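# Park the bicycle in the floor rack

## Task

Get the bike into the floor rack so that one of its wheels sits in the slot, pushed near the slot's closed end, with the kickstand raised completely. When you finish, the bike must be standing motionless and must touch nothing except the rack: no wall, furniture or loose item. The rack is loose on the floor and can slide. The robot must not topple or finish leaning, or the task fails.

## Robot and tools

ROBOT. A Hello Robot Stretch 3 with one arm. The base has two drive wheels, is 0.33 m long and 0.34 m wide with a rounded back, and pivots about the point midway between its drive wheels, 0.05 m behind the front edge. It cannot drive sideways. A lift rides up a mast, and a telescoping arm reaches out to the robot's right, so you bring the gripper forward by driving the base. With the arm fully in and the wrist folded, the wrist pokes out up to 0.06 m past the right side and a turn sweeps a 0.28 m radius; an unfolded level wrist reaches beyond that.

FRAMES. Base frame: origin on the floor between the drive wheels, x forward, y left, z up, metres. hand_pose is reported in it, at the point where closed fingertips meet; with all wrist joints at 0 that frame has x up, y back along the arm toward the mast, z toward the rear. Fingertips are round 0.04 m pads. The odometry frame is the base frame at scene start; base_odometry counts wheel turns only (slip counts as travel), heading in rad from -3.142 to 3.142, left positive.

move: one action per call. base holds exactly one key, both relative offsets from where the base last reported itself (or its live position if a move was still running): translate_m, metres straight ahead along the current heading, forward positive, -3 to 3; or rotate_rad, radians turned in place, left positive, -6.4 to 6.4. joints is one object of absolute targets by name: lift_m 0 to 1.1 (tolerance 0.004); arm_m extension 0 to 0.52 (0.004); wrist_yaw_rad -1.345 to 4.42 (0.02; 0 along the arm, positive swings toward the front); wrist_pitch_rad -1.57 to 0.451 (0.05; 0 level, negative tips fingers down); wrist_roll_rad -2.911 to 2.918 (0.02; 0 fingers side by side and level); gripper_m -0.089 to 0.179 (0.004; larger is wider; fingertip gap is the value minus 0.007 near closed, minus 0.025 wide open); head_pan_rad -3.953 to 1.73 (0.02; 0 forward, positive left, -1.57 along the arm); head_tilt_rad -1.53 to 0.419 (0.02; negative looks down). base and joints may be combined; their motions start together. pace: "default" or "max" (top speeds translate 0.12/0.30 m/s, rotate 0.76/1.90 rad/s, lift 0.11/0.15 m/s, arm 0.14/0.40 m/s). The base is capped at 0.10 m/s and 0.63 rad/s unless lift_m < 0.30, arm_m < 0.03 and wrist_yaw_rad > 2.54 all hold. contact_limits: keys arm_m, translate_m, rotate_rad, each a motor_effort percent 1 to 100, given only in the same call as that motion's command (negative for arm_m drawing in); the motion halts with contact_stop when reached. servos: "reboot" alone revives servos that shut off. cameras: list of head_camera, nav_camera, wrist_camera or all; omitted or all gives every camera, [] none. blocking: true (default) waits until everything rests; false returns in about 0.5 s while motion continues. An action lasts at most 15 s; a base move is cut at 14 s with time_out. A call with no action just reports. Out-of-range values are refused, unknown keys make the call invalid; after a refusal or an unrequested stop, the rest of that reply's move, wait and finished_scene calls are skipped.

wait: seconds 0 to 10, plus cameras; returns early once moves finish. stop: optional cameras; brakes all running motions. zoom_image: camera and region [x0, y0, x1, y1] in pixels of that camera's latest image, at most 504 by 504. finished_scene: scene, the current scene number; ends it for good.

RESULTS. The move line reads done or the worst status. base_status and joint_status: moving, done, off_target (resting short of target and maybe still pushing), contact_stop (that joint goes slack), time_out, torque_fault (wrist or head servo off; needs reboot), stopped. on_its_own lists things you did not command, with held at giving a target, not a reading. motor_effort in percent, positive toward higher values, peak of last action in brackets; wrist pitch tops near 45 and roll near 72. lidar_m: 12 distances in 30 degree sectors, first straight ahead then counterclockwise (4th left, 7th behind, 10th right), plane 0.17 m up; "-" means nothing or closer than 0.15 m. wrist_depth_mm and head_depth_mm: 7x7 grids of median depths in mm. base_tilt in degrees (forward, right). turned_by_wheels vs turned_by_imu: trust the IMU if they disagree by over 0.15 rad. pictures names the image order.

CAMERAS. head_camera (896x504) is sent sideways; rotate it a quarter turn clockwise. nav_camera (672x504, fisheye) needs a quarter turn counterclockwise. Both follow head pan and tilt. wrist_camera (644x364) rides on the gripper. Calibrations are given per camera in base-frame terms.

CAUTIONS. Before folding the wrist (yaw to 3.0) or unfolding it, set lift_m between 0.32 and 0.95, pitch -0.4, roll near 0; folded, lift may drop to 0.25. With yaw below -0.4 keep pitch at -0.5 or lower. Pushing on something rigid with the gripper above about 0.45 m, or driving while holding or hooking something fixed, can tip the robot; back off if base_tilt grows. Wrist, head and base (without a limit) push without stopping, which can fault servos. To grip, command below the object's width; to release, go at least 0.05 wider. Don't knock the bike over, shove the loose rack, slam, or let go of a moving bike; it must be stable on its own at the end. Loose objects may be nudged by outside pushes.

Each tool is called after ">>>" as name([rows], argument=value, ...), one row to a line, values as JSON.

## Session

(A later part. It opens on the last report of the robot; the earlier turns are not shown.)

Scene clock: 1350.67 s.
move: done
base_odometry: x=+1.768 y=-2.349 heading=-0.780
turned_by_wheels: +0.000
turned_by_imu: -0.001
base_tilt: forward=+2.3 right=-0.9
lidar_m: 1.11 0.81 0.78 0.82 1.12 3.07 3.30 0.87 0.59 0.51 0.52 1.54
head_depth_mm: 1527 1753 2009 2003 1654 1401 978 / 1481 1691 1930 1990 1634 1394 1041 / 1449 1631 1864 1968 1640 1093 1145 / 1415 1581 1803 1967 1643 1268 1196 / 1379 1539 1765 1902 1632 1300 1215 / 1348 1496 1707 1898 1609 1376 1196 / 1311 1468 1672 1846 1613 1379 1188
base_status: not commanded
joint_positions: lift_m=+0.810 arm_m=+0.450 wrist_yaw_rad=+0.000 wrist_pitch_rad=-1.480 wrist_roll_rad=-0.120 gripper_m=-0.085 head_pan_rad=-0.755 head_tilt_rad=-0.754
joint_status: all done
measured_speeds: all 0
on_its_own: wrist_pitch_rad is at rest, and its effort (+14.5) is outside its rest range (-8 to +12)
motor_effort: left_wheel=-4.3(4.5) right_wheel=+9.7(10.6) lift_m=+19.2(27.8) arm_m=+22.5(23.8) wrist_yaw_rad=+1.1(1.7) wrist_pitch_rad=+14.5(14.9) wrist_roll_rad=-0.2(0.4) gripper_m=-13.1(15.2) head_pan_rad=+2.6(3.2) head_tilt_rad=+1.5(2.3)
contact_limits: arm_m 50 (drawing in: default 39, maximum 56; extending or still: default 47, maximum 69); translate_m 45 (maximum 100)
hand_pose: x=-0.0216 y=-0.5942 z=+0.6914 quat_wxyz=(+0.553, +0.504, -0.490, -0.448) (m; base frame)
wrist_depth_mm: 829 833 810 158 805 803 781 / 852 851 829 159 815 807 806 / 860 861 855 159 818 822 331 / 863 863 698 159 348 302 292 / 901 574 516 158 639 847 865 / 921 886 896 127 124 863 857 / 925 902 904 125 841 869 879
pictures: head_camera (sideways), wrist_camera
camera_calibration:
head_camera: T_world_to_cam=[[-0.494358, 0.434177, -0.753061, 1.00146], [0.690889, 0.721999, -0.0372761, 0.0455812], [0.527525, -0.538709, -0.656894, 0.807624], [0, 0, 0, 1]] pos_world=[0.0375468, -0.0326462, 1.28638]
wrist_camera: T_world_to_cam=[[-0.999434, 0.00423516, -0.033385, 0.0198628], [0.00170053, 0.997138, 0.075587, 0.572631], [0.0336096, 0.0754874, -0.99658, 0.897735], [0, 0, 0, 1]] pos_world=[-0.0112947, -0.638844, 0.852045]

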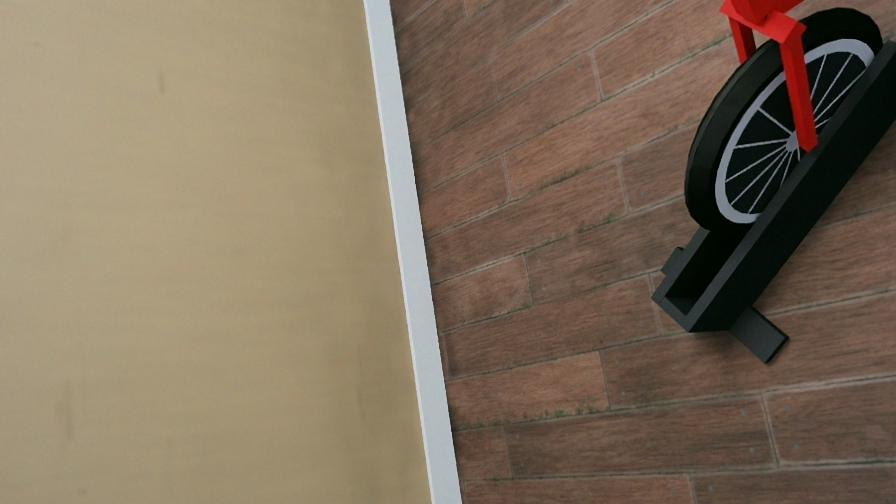

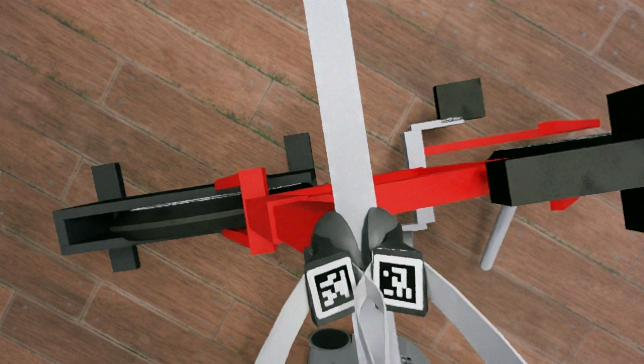

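>>> move(joints={"arm_m":0.47,"lift_m":0.812}, contact_limits={"arm_m":55}, cameras=["wrist_camera"])

Scene clock: 1355.40 s.
move: done
base_odometry: x=+1.768 y=-2.349 heading=-0.780
turned_by_wheels: +0.000
turned_by_imu: -0.001
base_tilt: forward=+2.3 right=-0.8
lidar_m: 1.11 0.82 0.78 0.82 1.12 3.08 3.32 0.88 0.59 0.49 0.50 0.61
head_depth_mm: 1520 1744 2016 1987 1651 1407 982 / 1486 1682 1942 1982 1642 1029 1047 / 1466 1633 1877 1966 1650 1085 1146 / 1422 1595 1811 1958 1617 1255 1189 / 1381 1547 1758 1909 1622 1312 1211 / 1336 1501 1709 1882 1620 1379 1201 / 1307 1465 1652 1817 1610 1371 1198
base_status: not commanded
joint_positions: lift_m=+0.812 arm_m=+0.470 wrist_yaw_rad=+0.000 wrist_pitch_rad=-1.477 wrist_roll_rad=-0.120 gripper_m=-0.085 head_pan_rad=-0.755 head_tilt_rad=-0.754
joint_status: all done
measured_speeds: all 0
on_its_own: wrist_pitch_rad is at rest, and its effort (+14.4) is outside its rest range (-8 to +12)
motor_effort: left_wheel=-4.3(4.5) right_wheel=+10.0(10.4) lift_m=+21.1(29.9) arm_m=+22.4(23.9) wrist_yaw_rad=-0.3(1.3) wrist_pitch_rad=+14.4(15.0) wrist_roll_rad=-0.3(0.3) gripper_m=-15.4(15.4) head_pan_rad=+3.0(3.1) head_tilt_rad=+1.6(2.2)
contact_limits: arm_m 55 (drawing in: default 39, maximum 56; extending or still: default 47, maximum 69); translate_m 45 (maximum 100)
hand_pose: x=-0.0216 y=-0.6150 z=+0.6934 quat_wxyz=(+0.553, +0.504, -0.490, -0.447) (m; base frame)
wrist_depth_mm: 858 815 809 162 801 798 780 / 855 839 847 161 829 796 806 / 858 815 875 161 824 819 332 / 889 849 860 160 578 315 296 / 881 542 491 160 626 883 835 / 908 896 888 127 125 866 851 / 918 906 920 127 886 867 844
pictures: wrist_camera
camera_calibration:
wrist_camera: T_world_to_cam=[[-0.999434, 0.00412261, -0.0333986, 0.019958], [0.00169074, 0.997366, 0.072517, 0.59548], [0.0336096, 0.0724194, -0.996808, 0.899569], [0, 0, 0, 1]] pos_world=[-0.0112943, -0.65914, 0.854182]

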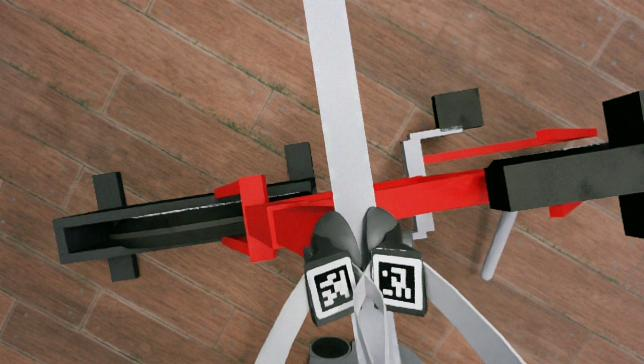

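>>> move(joints={"arm_m":0.485,"lift_m":0.81}, contact_limits={"arm_m":55}, cameras=[])

>>> move(joints={"arm_m":0.475}, cameras=["wrist_camera"])

>>> move(joints={"gripper_m":0.0}, cameras=["wrist_camera"])

Scene clock: 1361.20 s.
move: contact_stop
base_odometry: x=+1.768 y=-2.349 heading=-0.780
turned_by_wheels: +0.000
turned_by_imu: -0.001
base_tilt: forward=+2.3 right=-0.8
lidar_m: 1.11 0.82 0.79 0.82 1.12 3.08 3.30 0.88 0.60 0.55 0.55 1.53
head_depth_mm: 1515 1751 2026 2005 1639 1389 1030 / 1482 1684 1950 1995 1641 1036 1080 / 1442 1638 1872 1977 1639 1092 1168 / 1409 1599 1809 1954 1629 1263 1207 / 1370 1544 1764 1924 1625 1328 1207 / 1342 1514 1711 1903 1602 1381 1197 / 1318 1461 1661 1839 1607 1372 1194
base_status: not commanded
joint_positions: lift_m=+0.810 arm_m=+0.485 wrist_yaw_rad=+0.001 wrist_pitch_rad=-1.447 wrist_roll_rad=-0.121 gripper_m=-0.085 head_pan_rad=-0.755 head_tilt_rad=-0.754
joint_status: lift_m contact_stop (moved -0.002 of -0.002); the others done
measured_speeds: all 0
on_its_own: lift_m is slack since a contact_stop
motor_effort: left_wheel=-2.8(4.4) right_wheel=+8.0(10.0) lift_m=+26.0(27.2) arm_m=+21.5(23.7) wrist_yaw_rad=-0.6(1.6) wrist_pitch_rad=+8.3(14.8) wrist_roll_rad=+0.3(0.4) gripper_m=-14.2(15.2) head_pan_rad=+2.4(3.2) head_tilt_rad=+1.5(2.3)
contact_limits: arm_m 55 (drawing in: default 39, maximum 56; extending or still: default 47, maximum 69); translate_m 45 (maximum 100)
hand_pose: x=-0.0216 y=-0.6378 z=+0.6912 quat_wxyz=(+0.562, +0.496, -0.496, -0.439) (m; base frame)
wrist_depth_mm: 828 839 833 839 813 812 802 / 866 849 846 162 816 807 794 / 858 887 857 161 821 802 546 / 895 863 839 162 809 355 300 / 864 723 497 156 342 818 819 / 893 884 895 127 125 835 857 / 879 844 877 877 832 852 859
pictures: none
No camera images: "cameras" was empty.

not run: a stop that you did not command came earlier in this reply.

not run: a stop that you did not command came earlier in this reply.

>>> move(joints={"arm_m":0.475,"lift_m":0.804})

Scene clock: 1363.87 s.
move: contact_stop
base_odometry: x=+1.768 y=-2.349 heading=-0.780
turned_by_wheels: +0.000
turned_by_imu: -0.001
base_tilt: forward=+2.2 right=-0.8
lidar_m: 1.12 0.82 0.79 0.82 1.12 3.08 3.30 0.88 0.60 0.55 0.55 1.54
head_depth_mm: 1529 1736 1994 2014 1650 1408 1033 / 1485 1680 1943 1991 1641 1034 1087 / 1441 1636 1875 1970 1634 1094 1163 / 1414 1582 1818 1962 1630 1258 1206 / 1372 1555 1766 1904 1623 1318 1211 / 1340 1503 1700 1892 1609 1383 1199 / 1314 1467 1657 1827 1606 1378 1192
base_status: not commanded
joint_positions: lift_m=+0.807 arm_m=+0.475 wrist_yaw_rad=+0.001 wrist_pitch_rad=-1.417 wrist_roll_rad=-0.121 gripper_m=-0.085 head_pan_rad=-0.755 head_tilt_rad=-0.754
joint_status: lift_m contact_stop (moved -0.003 of -0.006); the others done
measured_speeds: translate_m=+0.000 rotate_rad=+0.000 lift_m=+0.001 arm_m=+0.000 wrist_yaw_rad=+0.000 wrist_pitch_rad=+0.000 wrist_roll_rad=+0.000 head_pan_rad=+0.000 head_tilt_rad=+0.000
on_its_own: lift_m is slack since a contact_stop
motor_effort: left_wheel=-2.9(3.2) right_wheel=+8.0(8.2) lift_m=+24.7(26.2) arm_m=-17.1(19.8) wrist_yaw_rad=-1.8(2.5) wrist_pitch_rad=+3.2(8.4) wrist_roll_rad=+0.3(0.5) gripper_m=-14.7(15.8) head_pan_rad=+2.4(3.1) head_tilt_rad=+1.5(2.1)
contact_limits: translate_m 45 (maximum 100)
hand_pose: x=-0.0216 y=-0.6355 z=+0.6890 quat_wxyz=(+0.569, +0.487, -0.503, -0.431) (m; base frame)
wrist_depth_mm: 864 817 827 861 837 822 811 / 851 845 847 164 824 817 817 / 863 839 842 162 853 839 819 / 827 850 857 161 832 357 295 / 878 720 496 156 336 681 432 / 884 849 858 126 125 856 810 / 882 900 847 847 844 864 844
pictures: head_camera (sideways), nav_camera (sideways), wrist_camera
camera_calibration:
head_camera: T_world_to_cam=[[-0.494341, 0.434158, -0.753083, 1.00149], [0.690888, 0.722, -0.0372758, 0.0455809], [0.527542, -0.538723, -0.656869, 0.807591], [0, 0, 0, 1]] pos_world=[0.0375472, -0.0326464, 1.28639]
nav_camera: T_world_to_cam=[[0.449506, -0.504976, 0.736847, -0.920928], [-0.693563, -0.717144, -0.0683722, 0.13973], [0.562952, -0.480316, -0.672593, 0.828401], [0, 0, 0, 1]] pos_world=[0.0445248, 0.033054, 1.24531]
wrist_camera: T_world_to_cam=[[-0.999444, -0.000874836, -0.0333247, 0.0166906], [-0.00129251, 0.999921, 0.012514, 0.659089], [0.0333112, 0.0125501, -0.999366, 0.860402], [0, 0, 0, 1]] pos_world=[-0.0111278, -0.669821, 0.852165]

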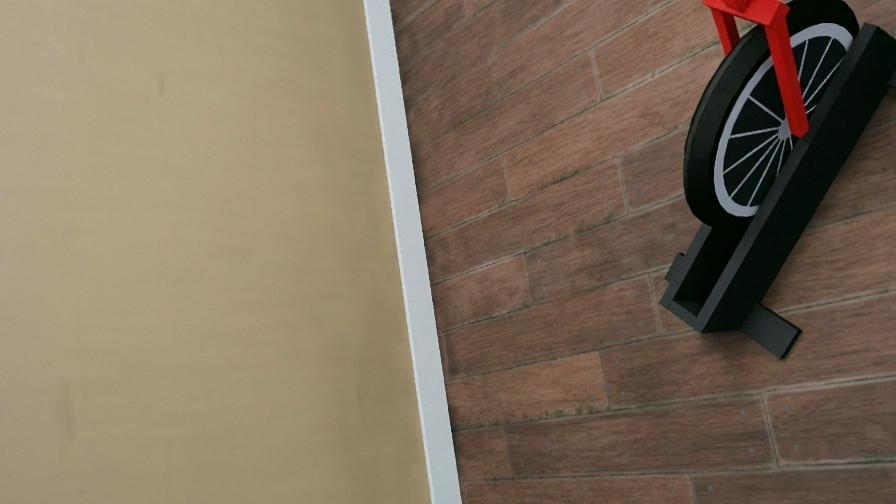

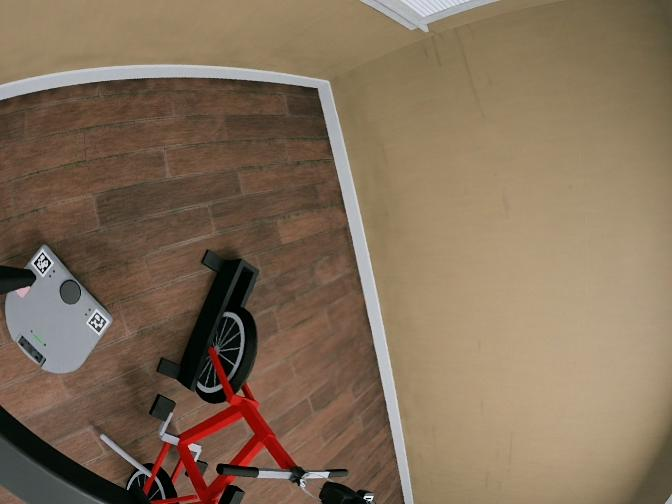

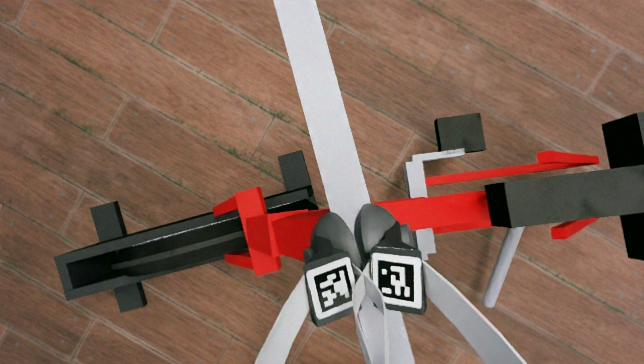

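>>> zoom_image(camera="nav_camera", region=[80, 200, 380, 504])

>>> zoom_image(camera="head_camera", region=[560, 0, 896, 400])

Scaled by 1.658 from the camera's 672x504 image, which has a finer 792x594 frame.

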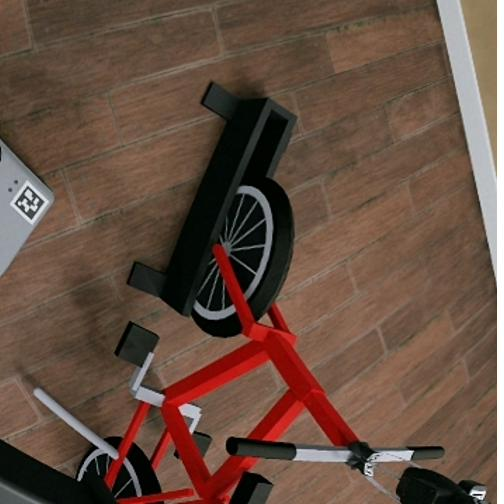

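Scaled by 1.260 from the camera's 896x504 image, which has a finer 1280x720 frame.

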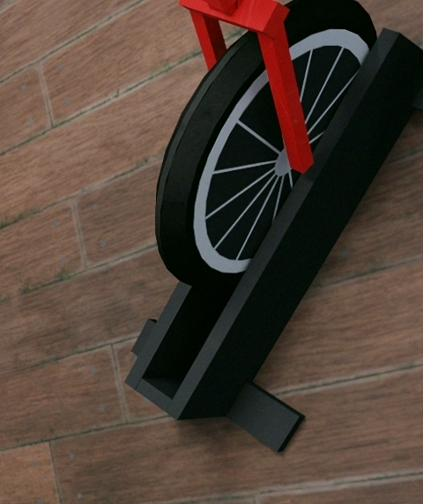

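>>> move(joints={"gripper_m":-0.02}, cameras=["wrist_camera"])

>>> move(joints={"gripper_m":0.02}, cameras=["wrist_camera","nav_camera"])

Scene clock: 1377.40 s.
move: done
base_odometry: x=+1.768 y=-2.349 heading=-0.780
turned_by_wheels: +0.000
turned_by_imu: -0.001
base_tilt: forward=+2.3 right=-0.8
lidar_m: 1.11 0.82 0.79 0.82 1.11 3.08 3.31 0.88 0.60 0.55 0.55 1.53
head_depth_mm: 1530 1739 2014 2006 1651 1411 1029 / 1482 1684 1947 1983 1641 1035 1084 / 1442 1629 1883 2006 1644 1093 1157 / 1410 1595 1799 1967 1624 1259 1206 / 1375 1542 1762 1907 1624 1319 1202 / 1348 1506 1696 1872 1618 1382 1196 / 1314 1463 1667 1839 1607 1365 1195
base_status: not commanded
joint_positions: lift_m=+0.808 arm_m=+0.475 wrist_yaw_rad=+0.001 wrist_pitch_rad=-1.417 wrist_roll_rad=-0.122 gripper_m=-0.020 head_pan_rad=-0.755 head_tilt_rad=-0.754
joint_status: all done
measured_speeds: translate_m=+0.000 rotate_rad=+0.000 lift_m=+0.001 arm_m=+0.000 wrist_yaw_rad=+0.000 wrist_pitch_rad=+0.000 wrist_roll_rad=+0.000 head_pan_rad=+0.000 head_tilt_rad=+0.000
on_its_own: lift_m is slack since a contact_stop (your +0.804 is given up)
motor_effort: left_wheel=-1.8(3.0) right_wheel=+6.0(8.4) lift_m=+24.4(26.0) arm_m=-5.5(8.8) wrist_yaw_rad=-1.2(2.4) wrist_pitch_rad=+3.0(3.6) wrist_roll_rad=+0.4(0.6) gripper_m=-5.1(75.5) head_pan_rad=+2.6(3.2) head_tilt_rad=+1.3(2.3)
contact_limits: translate_m 45 (maximum 100)
hand_pose: x=-0.0216 y=-0.6355 z=+0.6902 quat_wxyz=(+0.569, +0.488, -0.503, -0.431) (m; base frame)
wrist_depth_mm: 871 834 829 790 792 813 811 / 843 860 868 166 821 823 804 / 848 868 829 164 837 811 826 / 881 875 843 163 848 363 300 / 868 729 499 158 155 682 425 / 883 864 858 129 125 848 822 / 886 889 871 856 856 822 870
pictures: wrist_camera
camera_calibration:
wrist_camera: T_world_to_cam=[[-0.999446, -0.00130491, -0.0332603, 0.0164131], [-0.00172199, 0.99992, 0.0125143, 0.659064], [0.0332414, 0.0125646, -0.999368, 0.861611], [0, 0, 0, 1]] pos_world=[-0.0111022, -0.669816, 0.853365]

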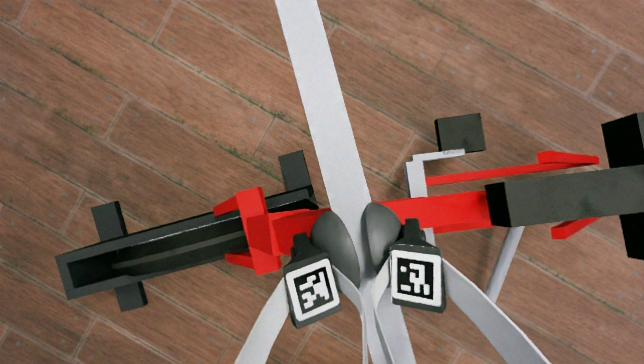

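Scene clock: 1378.33 s.
move: done
base_odometry: x=+1.768 y=-2.349 heading=-0.780
turned_by_wheels: +0.000
turned_by_imu: +0.000
base_tilt: forward=+2.3 right=-0.8
lidar_m: 1.12 0.82 0.78 0.82 1.12 3.09 3.33 0.88 0.60 0.55 0.55 1.53
head_depth_mm: 1531 1755 2017 2000 1651 1402 1031 / 1488 1688 1926 1989 1646 1037 1080 / 1454 1641 1881 1968 1636 1096 1165 / 1411 1580 1828 1949 1634 1261 1206 / 1368 1541 1763 1910 1614 1322 1200 / 1347 1502 1708 1867 1608 1380 1199 / 1313 1462 1663 1842 1612 1372 1195
base_status: not commanded
joint_positions: lift_m=+0.809 arm_m=+0.475 wrist_yaw_rad=+0.001 wrist_pitch_rad=-1.413 wrist_roll_rad=-0.122 gripper_m=+0.020 head_pan_rad=-0.755 head_tilt_rad=-0.754
joint_status: all done
measured_speeds: all 0
on_its_own: lift_m is slack since a contact_stop (your +0.804 is given up)
motor_effort: left_wheel=-2.0(2.0) right_wheel=+5.6(6.3) lift_m=+25.5(26.0) arm_m=-2.7(5.3) wrist_yaw_rad=-0.9(1.9) wrist_pitch_rad=+2.4(3.2) wrist_roll_rad=+0.8(0.8) gripper_m=-0.3(76.4) head_pan_rad=+2.1(3.2) head_tilt_rad=+1.2(2.2)
contact_limits: translate_m 45 (maximum 100)
hand_pose: x=-0.0216 y=-0.6364 z=+0.6908 quat_wxyz=(+0.570, +0.487, -0.503, -0.430) (m; base frame)
wrist_depth_mm: 834 848 837 830 826 844 809 / 855 864 835 165 811 804 815 / 864 858 859 165 831 830 826 / 867 861 866 164 815 652 303 / 878 860 495 162 149 675 418 / 864 836 892 132 126 831 824 / 874 877 891 870 860 838 822
pictures: nav_camera (sideways), wrist_camera
camera_calibration:
nav_camera: T_world_to_cam=[[0.449506, -0.504976, 0.736847, -0.920928], [-0.693563, -0.717144, -0.0683722, 0.13973], [0.562952, -0.480316, -0.672593, 0.828401], [0, 0, 0, 1]] pos_world=[0.0445248, 0.033054, 1.24531]
wrist_camera: T_world_to_cam=[[-0.999448, -0.0020178, -0.0331738, 0.0159215], [-0.00231135, 0.999958, 0.00881296, 0.662576], [0.0331546, 0.00888477, -0.999411, 0.859944], [0, 0, 0, 1]] pos_world=[-0.011067, -0.670157, 0.854127]

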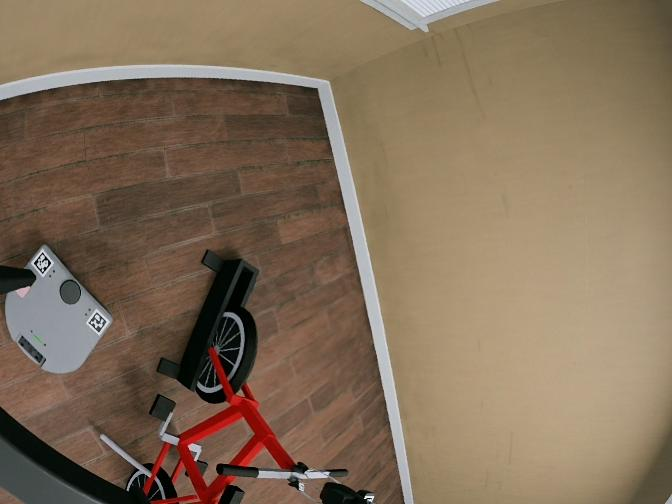

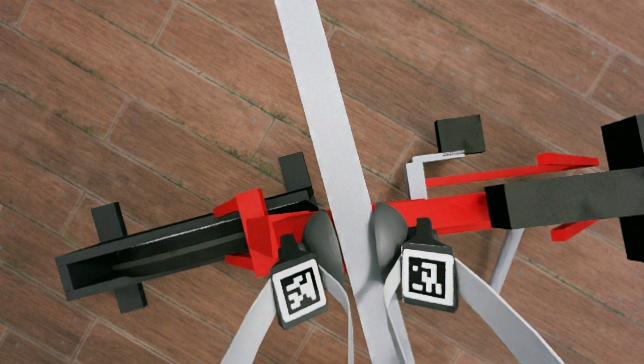

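>>> move(joints={"gripper_m":0.08,"lift_m":0.812}, cameras=[])

>>> move(joints={"gripper_m":0.13,"lift_m":0.83}, cameras=["wrist_camera"])

>>> move(joints={"lift_m":0.98}, cameras=["wrist_camera","nav_camera","head_camera"])

Scene clock: 1389.20 s.
move: done
base_odometry: x=+1.768 y=-2.349 heading=-0.780
turned_by_wheels: +0.000
turned_by_imu: -0.001
base_tilt: forward=+2.3 right=-0.8
lidar_m: 1.11 0.82 0.79 0.81 1.12 3.08 3.29 0.88 0.60 0.55 0.55 1.53
head_depth_mm: 1521 1727 2008 1980 1653 1400 1027 / 1485 1678 1940 1973 1642 1033 1080 / 1443 1634 1876 1980 1626 1097 1161 / 1408 1588 1801 1960 1621 1262 1208 / 1374 1558 1757 1930 1622 1320 1200 / 1338 1503 1713 1889 1625 1371 1195 / 1318 1464 1660 1828 1592 1369 1190
base_status: not commanded
joint_positions: lift_m=+0.812 arm_m=+0.475 wrist_yaw_rad=+0.001 wrist_pitch_rad=-1.405 wrist_roll_rad=-0.122 gripper_m=+0.080 head_pan_rad=-0.755 head_tilt_rad=-0.754
joint_status: all done
measured_speeds: all 0
motor_effort: left_wheel=-1.0(1.9) right_wheel=+4.4(6.0) lift_m=+28.8(29.1) arm_m=+9.5(9.5) wrist_yaw_rad=-0.4(2.1) wrist_pitch_rad=+0.9(2.5) wrist_roll_rad=+0.6(0.8) gripper_m=+1.0(78.9) head_pan_rad=+2.9(3.2) head_tilt_rad=+1.6(2.2)
contact_limits: translate_m 45 (maximum 100)
hand_pose: x=-0.0216 y=-0.6384 z=+0.6940 quat_wxyz=(+0.572, +0.484, -0.505, -0.428) (m; base frame)
wrist_depth_mm: 875 846 862 864 827 826 828 / 893 863 845 169 844 847 811 / 888 850 837 168 842 829 837 / 864 870 858 166 823 635 302 / 860 848 487 180 165 150 335 / 928 860 130 193 163 120 839 / 879 869 864 854 845 835 803
pictures: none
No camera images: "cameras" was empty.

Scene clock: 1390.23 s.
move: done
base_odometry: x=+1.768 y=-2.349 heading=-0.780
turned_by_wheels: +0.000
turned_by_imu: +0.000
base_tilt: forward=+2.3 right=-0.8
lidar_m: 1.11 0.82 0.79 0.82 1.12 3.08 3.31 0.88 0.60 0.55 0.55 1.54
head_depth_mm: 1528 1734 1985 2004 1660 1402 1030 / 1489 1679 1940 1990 1638 1034 1089 / 1445 1644 1877 1966 1627 1090 1159 / 1408 1591 1822 1959 1629 1257 1212 / 1378 1552 1763 1901 1614 1327 1209 / 1343 1510 1706 1892 1608 1378 1207 / 1313 1461 1654 1817 1606 1379 1193
base_status: not commanded
joint_positions: lift_m=+0.830 arm_m=+0.475 wrist_yaw_rad=+0.001 wrist_pitch_rad=-1.405 wrist_roll_rad=-0.122 gripper_m=+0.130 head_pan_rad=-0.755 head_tilt_rad=-0.754
joint_status: all done
measured_speeds: all 0
motor_effort: left_wheel=-1.3(1.4) right_wheel=+4.5(4.8) lift_m=+27.4(30.2) arm_m=+12.2(12.4) wrist_yaw_rad=-1.9(2.1) wrist_pitch_rad=+0.6(1.2) wrist_roll_rad=+0.7(0.8) gripper_m=+0.5(80.3) head_pan_rad=+2.6(3.2) head_tilt_rad=+2.1(2.2)
contact_limits: translate_m 45 (maximum 100)
hand_pose: x=-0.0216 y=-0.6385 z=+0.7120 quat_wxyz=(+0.572, +0.484, -0.505, -0.428) (m; base frame)
wrist_depth_mm: 872 878 853 868 833 862 851 / 861 884 862 187 859 848 828 / 887 875 873 186 846 853 854 / 895 880 871 186 850 660 322 / 888 868 518 207 646 139 317 / 914 141 471 886 858 123 112 / 885 119 879 882 859 862 867
pictures: wrist_camera
camera_calibration:
wrist_camera: T_world_to_cam=[[-0.999447, -0.00228407, -0.0331683, 0.0164488], [-0.0023053, 0.999997, 0.000601704, 0.670369], [0.0331668, 0.000677834, -0.99945, 0.875916], [0, 0, 0, 1]] pos_world=[-0.0110663, -0.670924, 0.875576]

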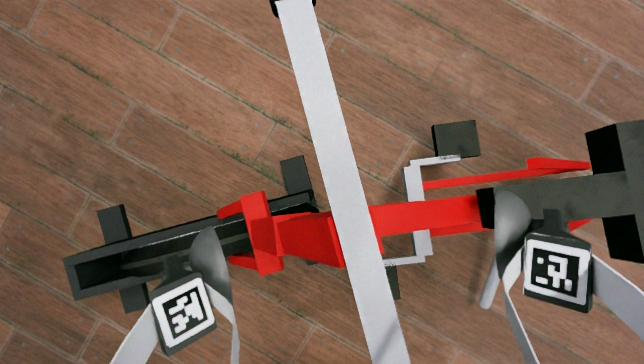

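Scene clock: 1392.43 s.
move: done
base_odometry: x=+1.768 y=-2.349 heading=-0.780
turned_by_wheels: +0.000
turned_by_imu: -0.001
base_tilt: forward=+2.3 right=-0.8
lidar_m: 1.11 0.82 0.79 0.82 1.11 3.09 3.31 0.88 0.60 0.55 0.55 1.53
head_depth_mm: 1534 1742 2022 2015 1648 1410 1028 / 1477 1688 1943 1987 1644 1036 1086 / 1448 1635 1863 1998 1636 1090 1163 / 1418 1581 1825 1971 1621 1261 1217 / 1386 1550 1752 1909 1613 1326 1207 / 1350 1496 1702 1889 1613 1379 1206 / 1311 1463 1661 1836 1613 1368 1193
base_status: not commanded
joint_positions: lift_m=+0.980 arm_m=+0.475 wrist_yaw_rad=+0.001 wrist_pitch_rad=-1.405 wrist_roll_rad=-0.122 gripper_m=+0.130 head_pan_rad=-0.755 head_tilt_rad=-0.754
joint_status: all done
measured_speeds: all 0
motor_effort: left_wheel=-1.1(1.4) right_wheel=+4.0(4.9) lift_m=+28.7(30.4) arm_m=+18.3(18.5) wrist_yaw_rad=-0.8(2.5) wrist_pitch_rad=+0.9(1.4) wrist_roll_rad=+0.5(0.8) gripper_m=-0.3(1.8) head_pan_rad=+2.7(3.2) head_tilt_rad=+1.5(2.4)
contact_limits: translate_m 45 (maximum 100)
hand_pose: x=-0.0216 y=-0.6386 z=+0.8620 quat_wxyz=(+0.572, +0.484, -0.505, -0.428) (m; base frame)
wrist_depth_mm: - - - - - 979 951 / - - - - - 977 968 / - - - - - - 987 / - - - - 815 471 476 / - - 677 519 - 139 987 / - 147 - - - 123 112 / - 120 - - - - -
pictures: head_camera (sideways), nav_camera (sideways), wrist_camera
camera_calibration:
head_camera: T_world_to_cam=[[-0.494341, 0.434158, -0.753083, 1.00149], [0.690888, 0.722, -0.0372758, 0.0455809], [0.527543, -0.538723, -0.656869, 0.807591], [0, 0, 0, 1]] pos_world=[0.0375472, -0.0326464, 1.28639]
nav_camera: T_world_to_cam=[[0.449506, -0.504976, 0.736847, -0.920928], [-0.693562, -0.717145, -0.0683722, 0.13973], [0.562952, -0.480316, -0.672593, 0.828401], [0, 0, 0, 1]] pos_world=[0.0445248, 0.033054, 1.24531]
wrist_camera: T_world_to_cam=[[-0.999447, -0.00229049, -0.0331682, 0.0214196], [-0.00230572, 0.999997, 0.000421101, 0.670481], [0.0331671, 0.000497345, -0.99945, 1.02571], [0, 0, 0, 1]] pos_world=[-0.0110662, -0.670941, 1.02558]

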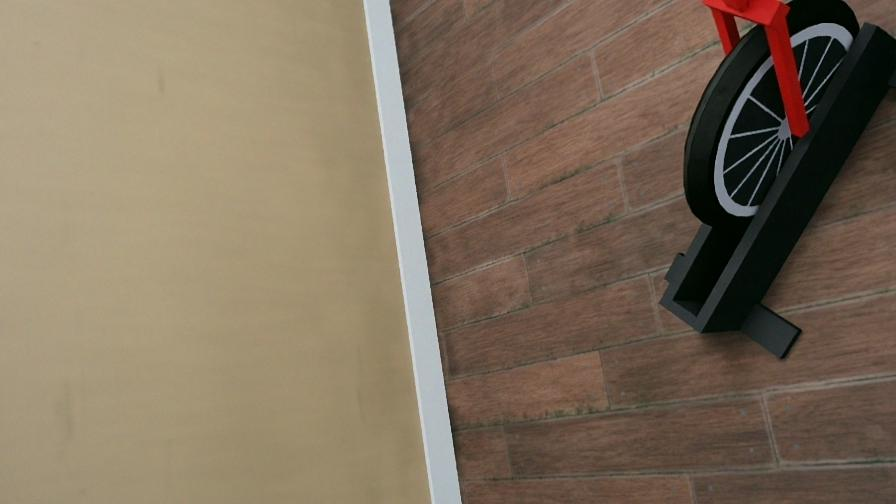

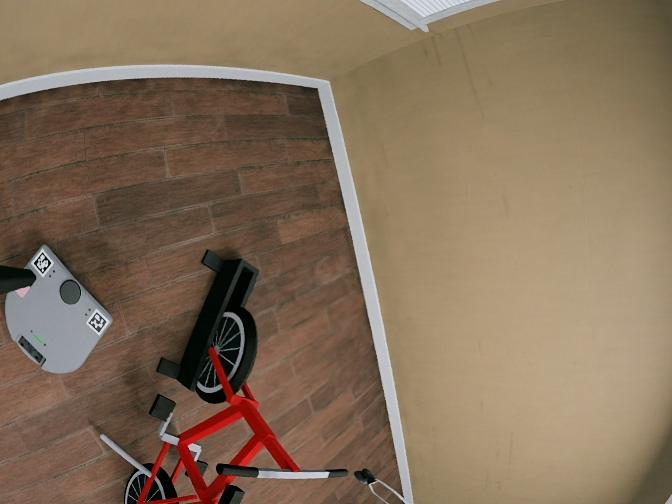

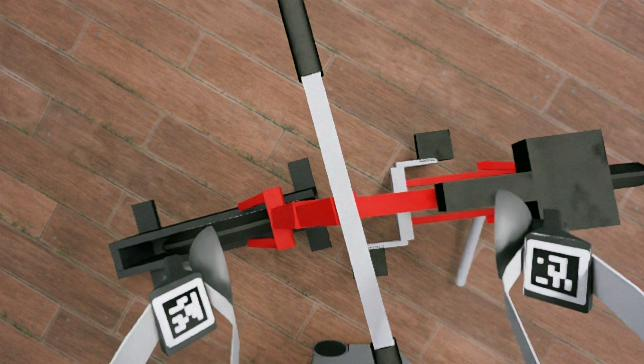

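>>> move(joints={"arm_m":0.15,"head_pan_rad":-2.2,"head_tilt_rad":-0.8}, cameras=["head_camera","nav_camera"])

Scene clock: 1418.33 s.
move: done
base_odometry: x=+1.768 y=-2.349 heading=-0.780
turned_by_wheels: +0.000
turned_by_imu: -0.002
base_tilt: forward=+2.3 right=-0.8
lidar_m: 1.12 0.82 0.79 0.82 1.12 3.08 3.31 0.88 0.60 0.55 0.55 1.54
head_depth_mm: 2884 3010 2383 - - - 1183 / 2818 3072 - - - 1311 1201 / 2790 2989 - - - 1339 1198 / 2741 2938 - - 1359 1365 1188 / 2669 2971 - - 1211 1304 1188 / 2652 2915 - 1872 1044 1277 1145 / 2648 - - 1811 930 1264 1159
base_status: not commanded
joint_positions: lift_m=+0.980 arm_m=+0.150 wrist_yaw_rad=+0.001 wrist_pitch_rad=-1.404 wrist_roll_rad=-0.122 gripper_m=+0.130 head_pan_rad=-2.194 head_tilt_rad=-0.790
joint_status: all done
measured_speeds: all 0
motor_effort: left_wheel=-0.6(1.2) right_wheel=+3.9(4.5) lift_m=+22.9(29.0) arm_m=-18.7(20.4) wrist_yaw_rad=-0.3(2.1) wrist_pitch_rad=+0.8(1.3) wrist_roll_rad=+0.7(0.8) gripper_m=+0.6(1.5) head_pan_rad=-2.9(4.5) head_tilt_rad=-5.0(9.3)
contact_limits: translate_m 45 (maximum 100)
hand_pose: x=-0.0216 y=-0.3138 z=+0.8620 quat_wxyz=(+0.572, +0.484, -0.505, -0.428) (m; base frame)
wrist_depth_mm: - - - 647 608 686 708 / - - 705 904 775 910 - / - - 981 - - - - / - - - - - - - / - - - - - 139 - / - 146 - 851 859 123 112 / - 120 - 880 841 - -
pictures: head_camera (sideways), nav_camera (sideways)
camera_calibration:
head_camera: T_world_to_cam=[[0.381005, 0.568727, -0.728962, 0.964712], [0.807301, -0.588945, -0.0375365, 0.0452084], [-0.450666, -0.57419, -0.683525, 0.84823], [0, 0, 0, 1]] pos_world=[-0.0217885, -0.0349872, 1.28472]
nav_camera: T_world_to_cam=[[-0.456753, -0.533103, 0.712164, -0.883232], [-0.800623, 0.595314, -0.0678536, 0.139705], [-0.387788, -0.601167, -0.698726, 0.86819], [0, 0, 0, 1]] pos_world=[0.0451062, -0.0320946, 1.24511]

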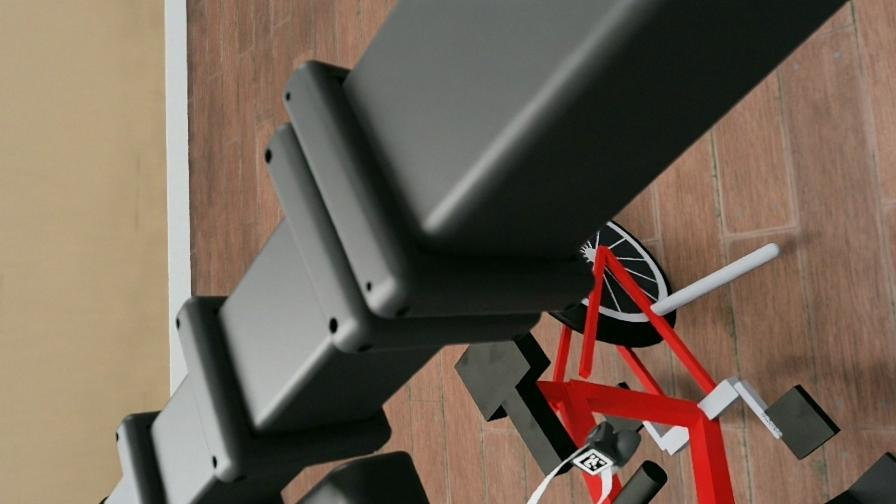

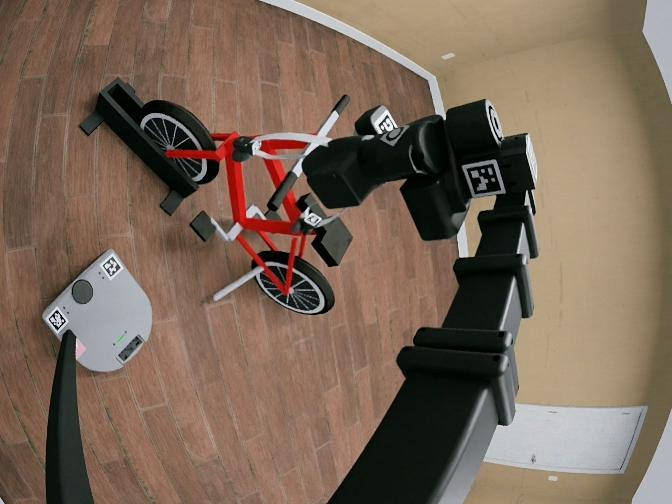

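>>> move(base={"translate_m":-1.184}, joints={"wrist_roll_rad":0.0,"gripper_m":-0.02,"lift_m":0.96,"wrist_pitch_rad":-1.3}, cameras=[])

>>> move(base={"rotate_rad":1.963}, joints={"head_pan_rad":-2.0,"head_tilt_rad":-0.8}, cameras=["head_camera","nav_camera"])

Scene clock: 1451.20 s.
move: done
base_odometry: x=+0.926 y=-1.517 heading=-0.780
turned_by_wheels: +0.000
turned_by_imu: -0.007
base_tilt: forward=+2.3 right=-0.8
lidar_m: 1.96 1.42 1.37 1.43 1.95 2.18 2.25 2.46 2.37 2.46 0.81 0.87
head_depth_mm: 2250 2555 2397 1977 - - - / 2200 2539 2346 - - - 1185 / 2198 2518 2439 - - 1306 1201 / 2187 2478 2494 - - 1361 1188 / 2152 2440 - - 1529 1357 1190 / 2121 2366 - 1777 1567 1356 1178 / 2118 2308 - 1762 1549 1339 1182
base_status: done
joint_positions: lift_m=+0.960 arm_m=+0.150 wrist_yaw_rad=+0.001 wrist_pitch_rad=-1.307 wrist_roll_rad=-0.005 gripper_m=-0.020 head_pan_rad=-2.194 head_tilt_rad=-0.790
joint_status: all done
measured_speeds: all 0
motor_effort: left_wheel=+0.3(4.5) right_wheel=-3.9(7.8) lift_m=+27.7(29.0) arm_m=-9.4(17.4) wrist_yaw_rad=-0.2(2.7) wrist_pitch_rad=+0.7(2.2) wrist_roll_rad=+1.8(4.4) gripper_m=-7.4(81.7) head_pan_rad=-2.5(3.2) head_tilt_rad=-4.5(5.8)
hand_pose: x=-0.0216 y=-0.3385 z=+0.8450 quat_wxyz=(+0.563, +0.431, -0.559, -0.429) (m; base frame)
wrist_depth_mm: - - - - - - 990 / - - - - - - 975 / 820 - - - - 973 - / - - - - - 966 954 / - - - 149 951 1000 937 / - - - 127 124 967 936 / - - 981 846 824 935 961
pictures: none
No camera images: "cameras" was empty.

Scene clock: 1455.40 s.
move: done
base_odometry: x=+0.926 y=-1.517 heading=+1.183
turned_by_wheels: +1.963
turned_by_imu: +1.950
base_tilt: forward=+2.4 right=-0.8
lidar_m: 1.73 2.19 2.21 2.54 2.37 2.40 0.82 0.81 1.41 1.49 1.37 1.39
head_depth_mm: 2285 2546 2219 - - - 1182 / 2364 2643 2444 - - 1335 1203 / 2490 2734 - - - 1363 1191 / 2575 2823 - 1784 1577 1369 1193 / 2458 2736 - 1782 1579 1358 1194 / 2117 292 - 1763 1526 1349 1184 / 1830 - - 319 314 1312 1179
base_status: done
joint_positions: lift_m=+0.960 arm_m=+0.150 wrist_yaw_rad=+0.001 wrist_pitch_rad=-1.307 wrist_roll_rad=-0.005 gripper_m=-0.020 head_pan_rad=-2.005 head_tilt_rad=-0.790
joint_status: all done
measured_speeds: all 0
motor_effort: left_wheel=-3.0(7.7) right_wheel=+5.9(10.8) lift_m=+27.2(28.0) arm_m=-19.0(19.2) wrist_yaw_rad=-0.8(2.3) wrist_pitch_rad=+1.2(1.7) wrist_roll_rad=+1.8(1.9) gripper_m=-7.1(7.9) head_pan_rad=+3.2(4.2) head_tilt_rad=-4.2(6.5)
hand_pose: x=-0.0216 y=-0.3386 z=+0.8451 quat_wxyz=(+0.563, +0.431, -0.559, -0.429) (m; base frame)
wrist_depth_mm: - - - - - - 961 / - - - - - - 988 / - - - - - 996 - / - - - - 992 989 960 / - - - 150 994 916 945 / - - - 126 124 954 949 / - - 985 824 799 943 929
pictures: head_camera (sideways), nav_camera (sideways)
camera_calibration:
head_camera: T_world_to_cam=[[0.267279, 0.630254, -0.728932, 0.965367], [0.903646, -0.426633, -0.0375368, 0.0446211], [-0.334644, -0.648664, -0.683556, 0.847563], [0, 0, 0, 1]] pos_world=[-0.0147118, -0.0396065, 1.28472]
nav_camera: T_world_to_cam=[[-0.348373, -0.609509, 0.712134, -0.883854], [-0.898282, 0.434148, -0.0678529, 0.1403], [-0.267815, -0.663335, -0.698757, 0.867499], [0, 0, 0, 1]] pos_world=[0.0504465, -0.0241851, 1.24511]

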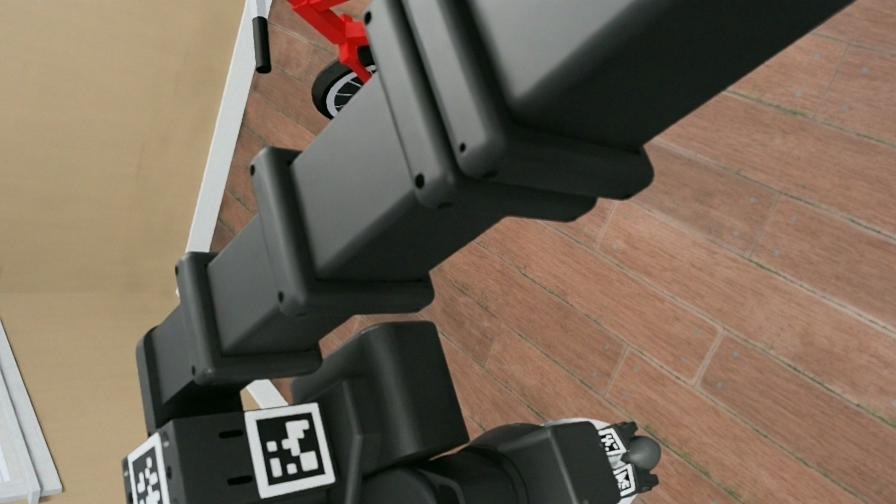

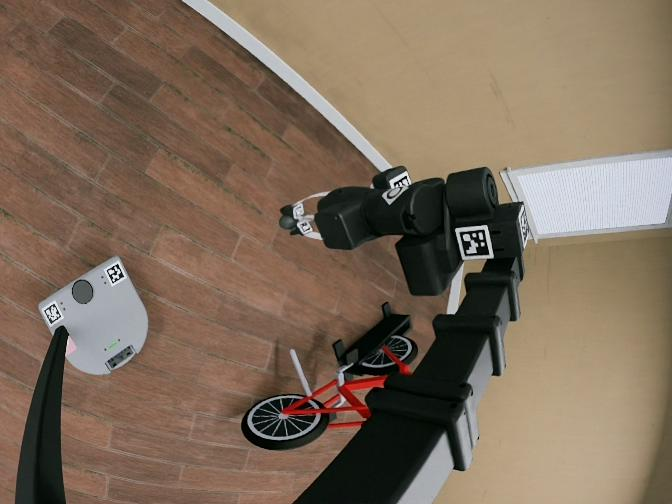

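>>> move(base={"rotate_rad":0.045}, cameras=[])

>>> move(base={"translate_m":-0.42}, joints={"head_pan_rad":-2.5,"head_tilt_rad":-0.9}, cameras=["head_camera","nav_camera"])

Scene clock: 1474.20 s.
move: done
base_odometry: x=+0.926 y=-1.517 heading=+1.228
turned_by_wheels: +0.045
turned_by_imu: +0.044
base_tilt: forward=+2.3 right=-0.8
lidar_m: 1.80 2.18 2.22 2.49 2.37 2.41 0.81 0.82 1.50 1.46 1.37 1.40
head_depth_mm: 2284 2516 2372 - - - 1184 / 2415 2683 2482 - - 1345 1195 / 2522 2775 - - - 1359 1193 / 2611 2860 - 1791 1578 1360 1191 / 2312 2516 - 1770 1578 1357 1193 / 1970 292 - 1773 1527 1347 1182 / 1725 - - 318 314 1325 1182
base_status: done
joint_positions: lift_m=+0.960 arm_m=+0.150 wrist_yaw_rad=+0.001 wrist_pitch_rad=-1.307 wrist_roll_rad=-0.005 gripper_m=-0.020 head_pan_rad=-2.005 head_tilt_rad=-0.790
joint_status: not commanded
measured_speeds: all 0
motor_effort: left_wheel=-2.8(7.1) right_wheel=+6.5(10.0) lift_m=+26.7(27.0) arm_m=-16.8(17.4) wrist_yaw_rad=+0.0(2.1) wrist_pitch_rad=+1.1(1.4) wrist_roll_rad=+1.7(1.8) gripper_m=-7.2(7.8) head_pan_rad=+2.4(3.2) head_tilt_rad=-4.7(5.2)
hand_pose: x=-0.0216 y=-0.3386 z=+0.8451 quat_wxyz=(+0.563, +0.431, -0.559, -0.429) (m; base frame)
wrist_depth_mm: - - - - - - - / - - - - - - 975 / - - - - - 981 969 / - - - - 986 948 949 / - - - 150 - 968 973 / - - - 127 124 966 905 / - - 995 817 785 969 922
pictures: none
No camera images: "cameras" was empty.

Scene clock: 1479.53 s.
move: done
base_odometry: x=+0.785 y=-1.913 heading=+1.228
turned_by_wheels: +0.000
turned_by_imu: -0.002
base_tilt: forward=+2.3 right=-0.8
lidar_m: 2.11 2.53 2.57 2.28 2.13 2.17 2.36 0.42 0.63 1.72 1.61 1.63
head_depth_mm: 2081 2340 2081 1819 - - 1155 / 2062 2351 2037 - - - 1165 / 2079 2330 2038 - - 1263 1162 / 2068 2361 2077 - - 1152 1159 / 2078 2292 - - - 1268 1152 / 2090 2286 - - 1403 1292 1150 / 2064 2314 - - 1428 1280 1143
base_status: done
joint_positions: lift_m=+0.960 arm_m=+0.150 wrist_yaw_rad=+0.001 wrist_pitch_rad=-1.307 wrist_roll_rad=-0.005 gripper_m=-0.020 head_pan_rad=-2.494 head_tilt_rad=-0.889
joint_status: all done
measured_speeds: all 0
motor_effort: left_wheel=-2.4(7.8) right_wheel=-0.4(4.7) lift_m=+26.1(27.1) arm_m=-14.0(17.1) wrist_yaw_rad=+0.0(2.5) wrist_pitch_rad=+1.0(1.9) wrist_roll_rad=+1.7(2.0) gripper_m=-7.0(8.5) head_pan_rad=-2.4(5.0) head_tilt_rad=-5.5(8.3)
hand_pose: x=-0.0216 y=-0.3386 z=+0.8451 quat_wxyz=(+0.563, +0.431, -0.559, -0.429) (m; base frame)
wrist_depth_mm: - - - - - - 744 / - - - - - - 792 / - - - - - 873 701 / - - - - 989 836 667 / - - - 150 978 795 941 / - - - 127 124 958 906 / - - - 793 811 956 936
pictures: head_camera (sideways), nav_camera (sideways)
camera_calibration:
head_camera: T_world_to_cam=[[0.586672, 0.47207, -0.658002, 0.870986], [0.600235, -0.79892, -0.038002, 0.0470727], [-0.543631, -0.372661, -0.752057, 0.937926], [0, 0, 0, 1]] pos_world=[-0.0293524, -0.0240307, 1.28027]
nav_camera: T_world_to_cam=[[-0.647133, -0.414614, 0.639776, -0.787743], [-0.583724, 0.809267, -0.0659815, 0.135936], [-0.490393, -0.416151, -0.765724, 0.955946], [0, 0, 0, 1]] pos_world=[0.0383633, -0.0387997, 1.24494]

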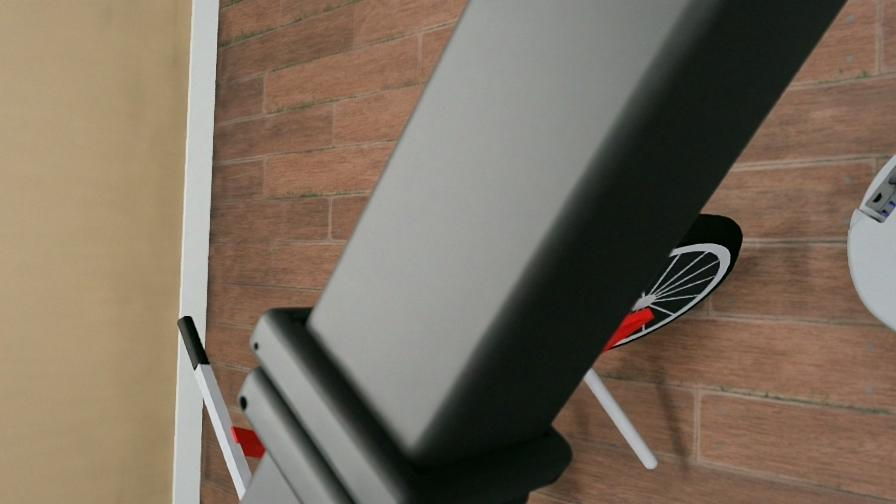

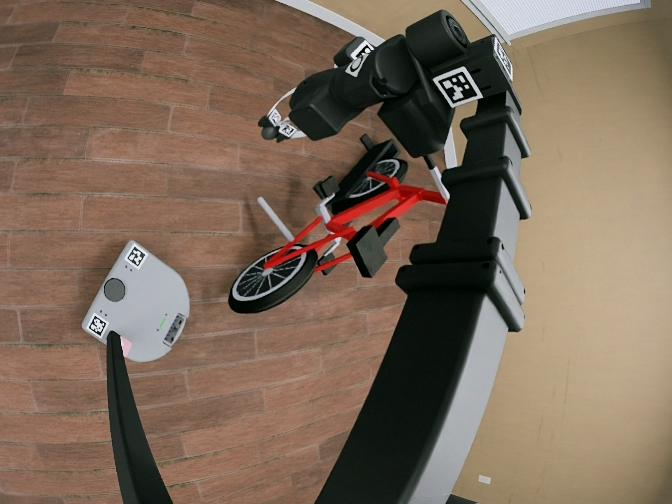

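>>> move(base={"translate_m":-0.25}, contact_limits={"translate_m":25}, joints={"head_pan_rad":-2.2,"head_tilt_rad":-1.1}, cameras=["head_camera","nav_camera"])

Scene clock: 1502.27 s.
move: done
base_odometry: x=+0.700 y=-2.148 heading=+1.228
turned_by_wheels: +0.000
turned_by_imu: -0.002
base_tilt: forward=+2.3 right=-0.8
lidar_m: 2.30 2.73 2.79 2.13 1.99 2.02 2.15 2.01 0.21 0.54 1.75 1.79
head_depth_mm: 1957 1998 - - 1322 1242 1137 / 1953 - - - 1347 1229 1071 / 1982 - - 1450 1332 1228 985 / - - - 1454 1344 1054 985 / - - 908 1130 1060 1208 994 / - 1180 1221 1398 1312 1214 1115 / - 1514 1603 1440 1312 1211 1115
base_status: done
joint_positions: lift_m=+0.960 arm_m=+0.150 wrist_yaw_rad=+0.001 wrist_pitch_rad=-1.307 wrist_roll_rad=-0.005 gripper_m=-0.020 head_pan_rad=-2.206 head_tilt_rad=-1.086
joint_status: all done
measured_speeds: all 0
motor_effort: left_wheel=-3.0(7.9) right_wheel=-0.6(4.9) lift_m=+25.3(25.9) arm_m=-11.1(13.1) wrist_yaw_rad=-1.5(2.2) wrist_pitch_rad=+1.5(1.7) wrist_roll_rad=+1.8(1.9) gripper_m=-7.4(8.1) head_pan_rad=+2.1(4.1) head_tilt_rad=-6.5(7.2)
contact_limits: translate_m 25 (maximum 100)
hand_pose: x=-0.0216 y=-0.3386 z=+0.8451 quat_wxyz=(+0.563, +0.431, -0.559, -0.429) (m; base frame)
wrist_depth_mm: - - - - - 477 970 / - - - - - 455 988 / - - - - 854 965 987 / - - - - 799 - 975 / - - - 150 619 977 975 / - - - 127 123 992 937 / - - 986 818 792 956 904
pictures: head_camera (sideways), nav_camera (sideways)
camera_calibration:
head_camera: T_world_to_cam=[[0.495776, 0.711856, -0.497461, 0.662385], [0.80742, -0.588763, -0.0378217, 0.0455643], [-0.31981, -0.382909, -0.866662, 1.08555], [0, 0, 0, 1]] pos_world=[-0.018013, -0.0290279, 1.27204]
nav_camera: T_world_to_cam=[[-0.567822, -0.670912, 0.476922, -0.576064], [-0.782662, 0.619516, -0.0603289, 0.129774], [-0.254985, -0.407525, -0.876873, 1.099], [0, 0, 0, 1]] pos_world=[0.0546963, -0.0190153, 1.24625]

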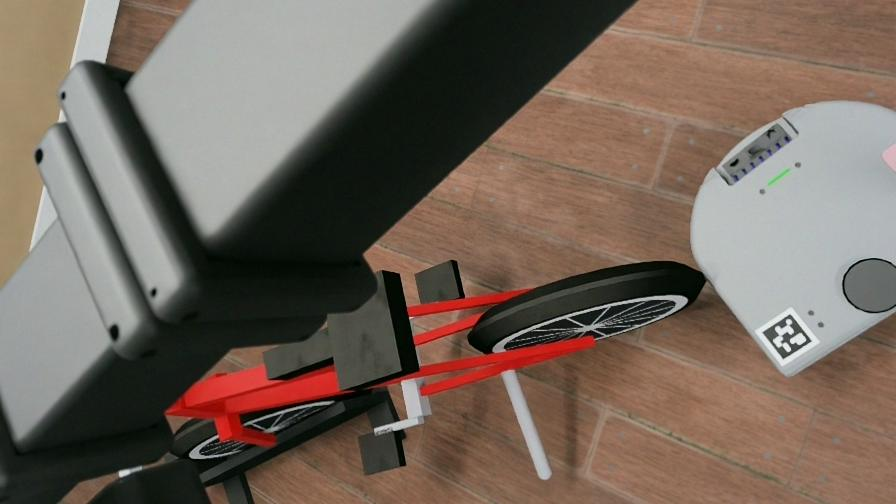

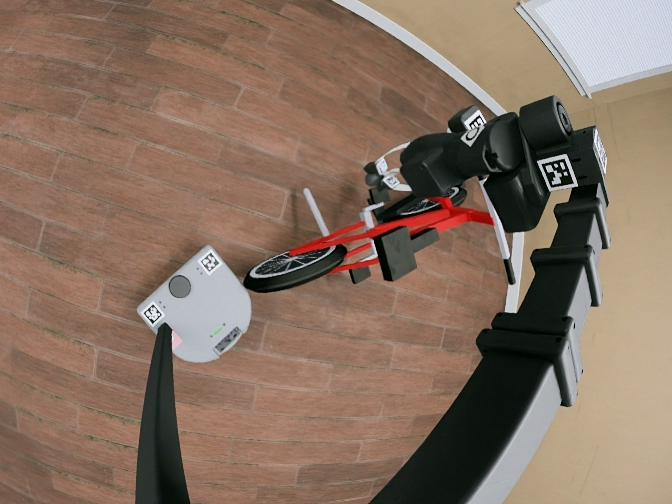

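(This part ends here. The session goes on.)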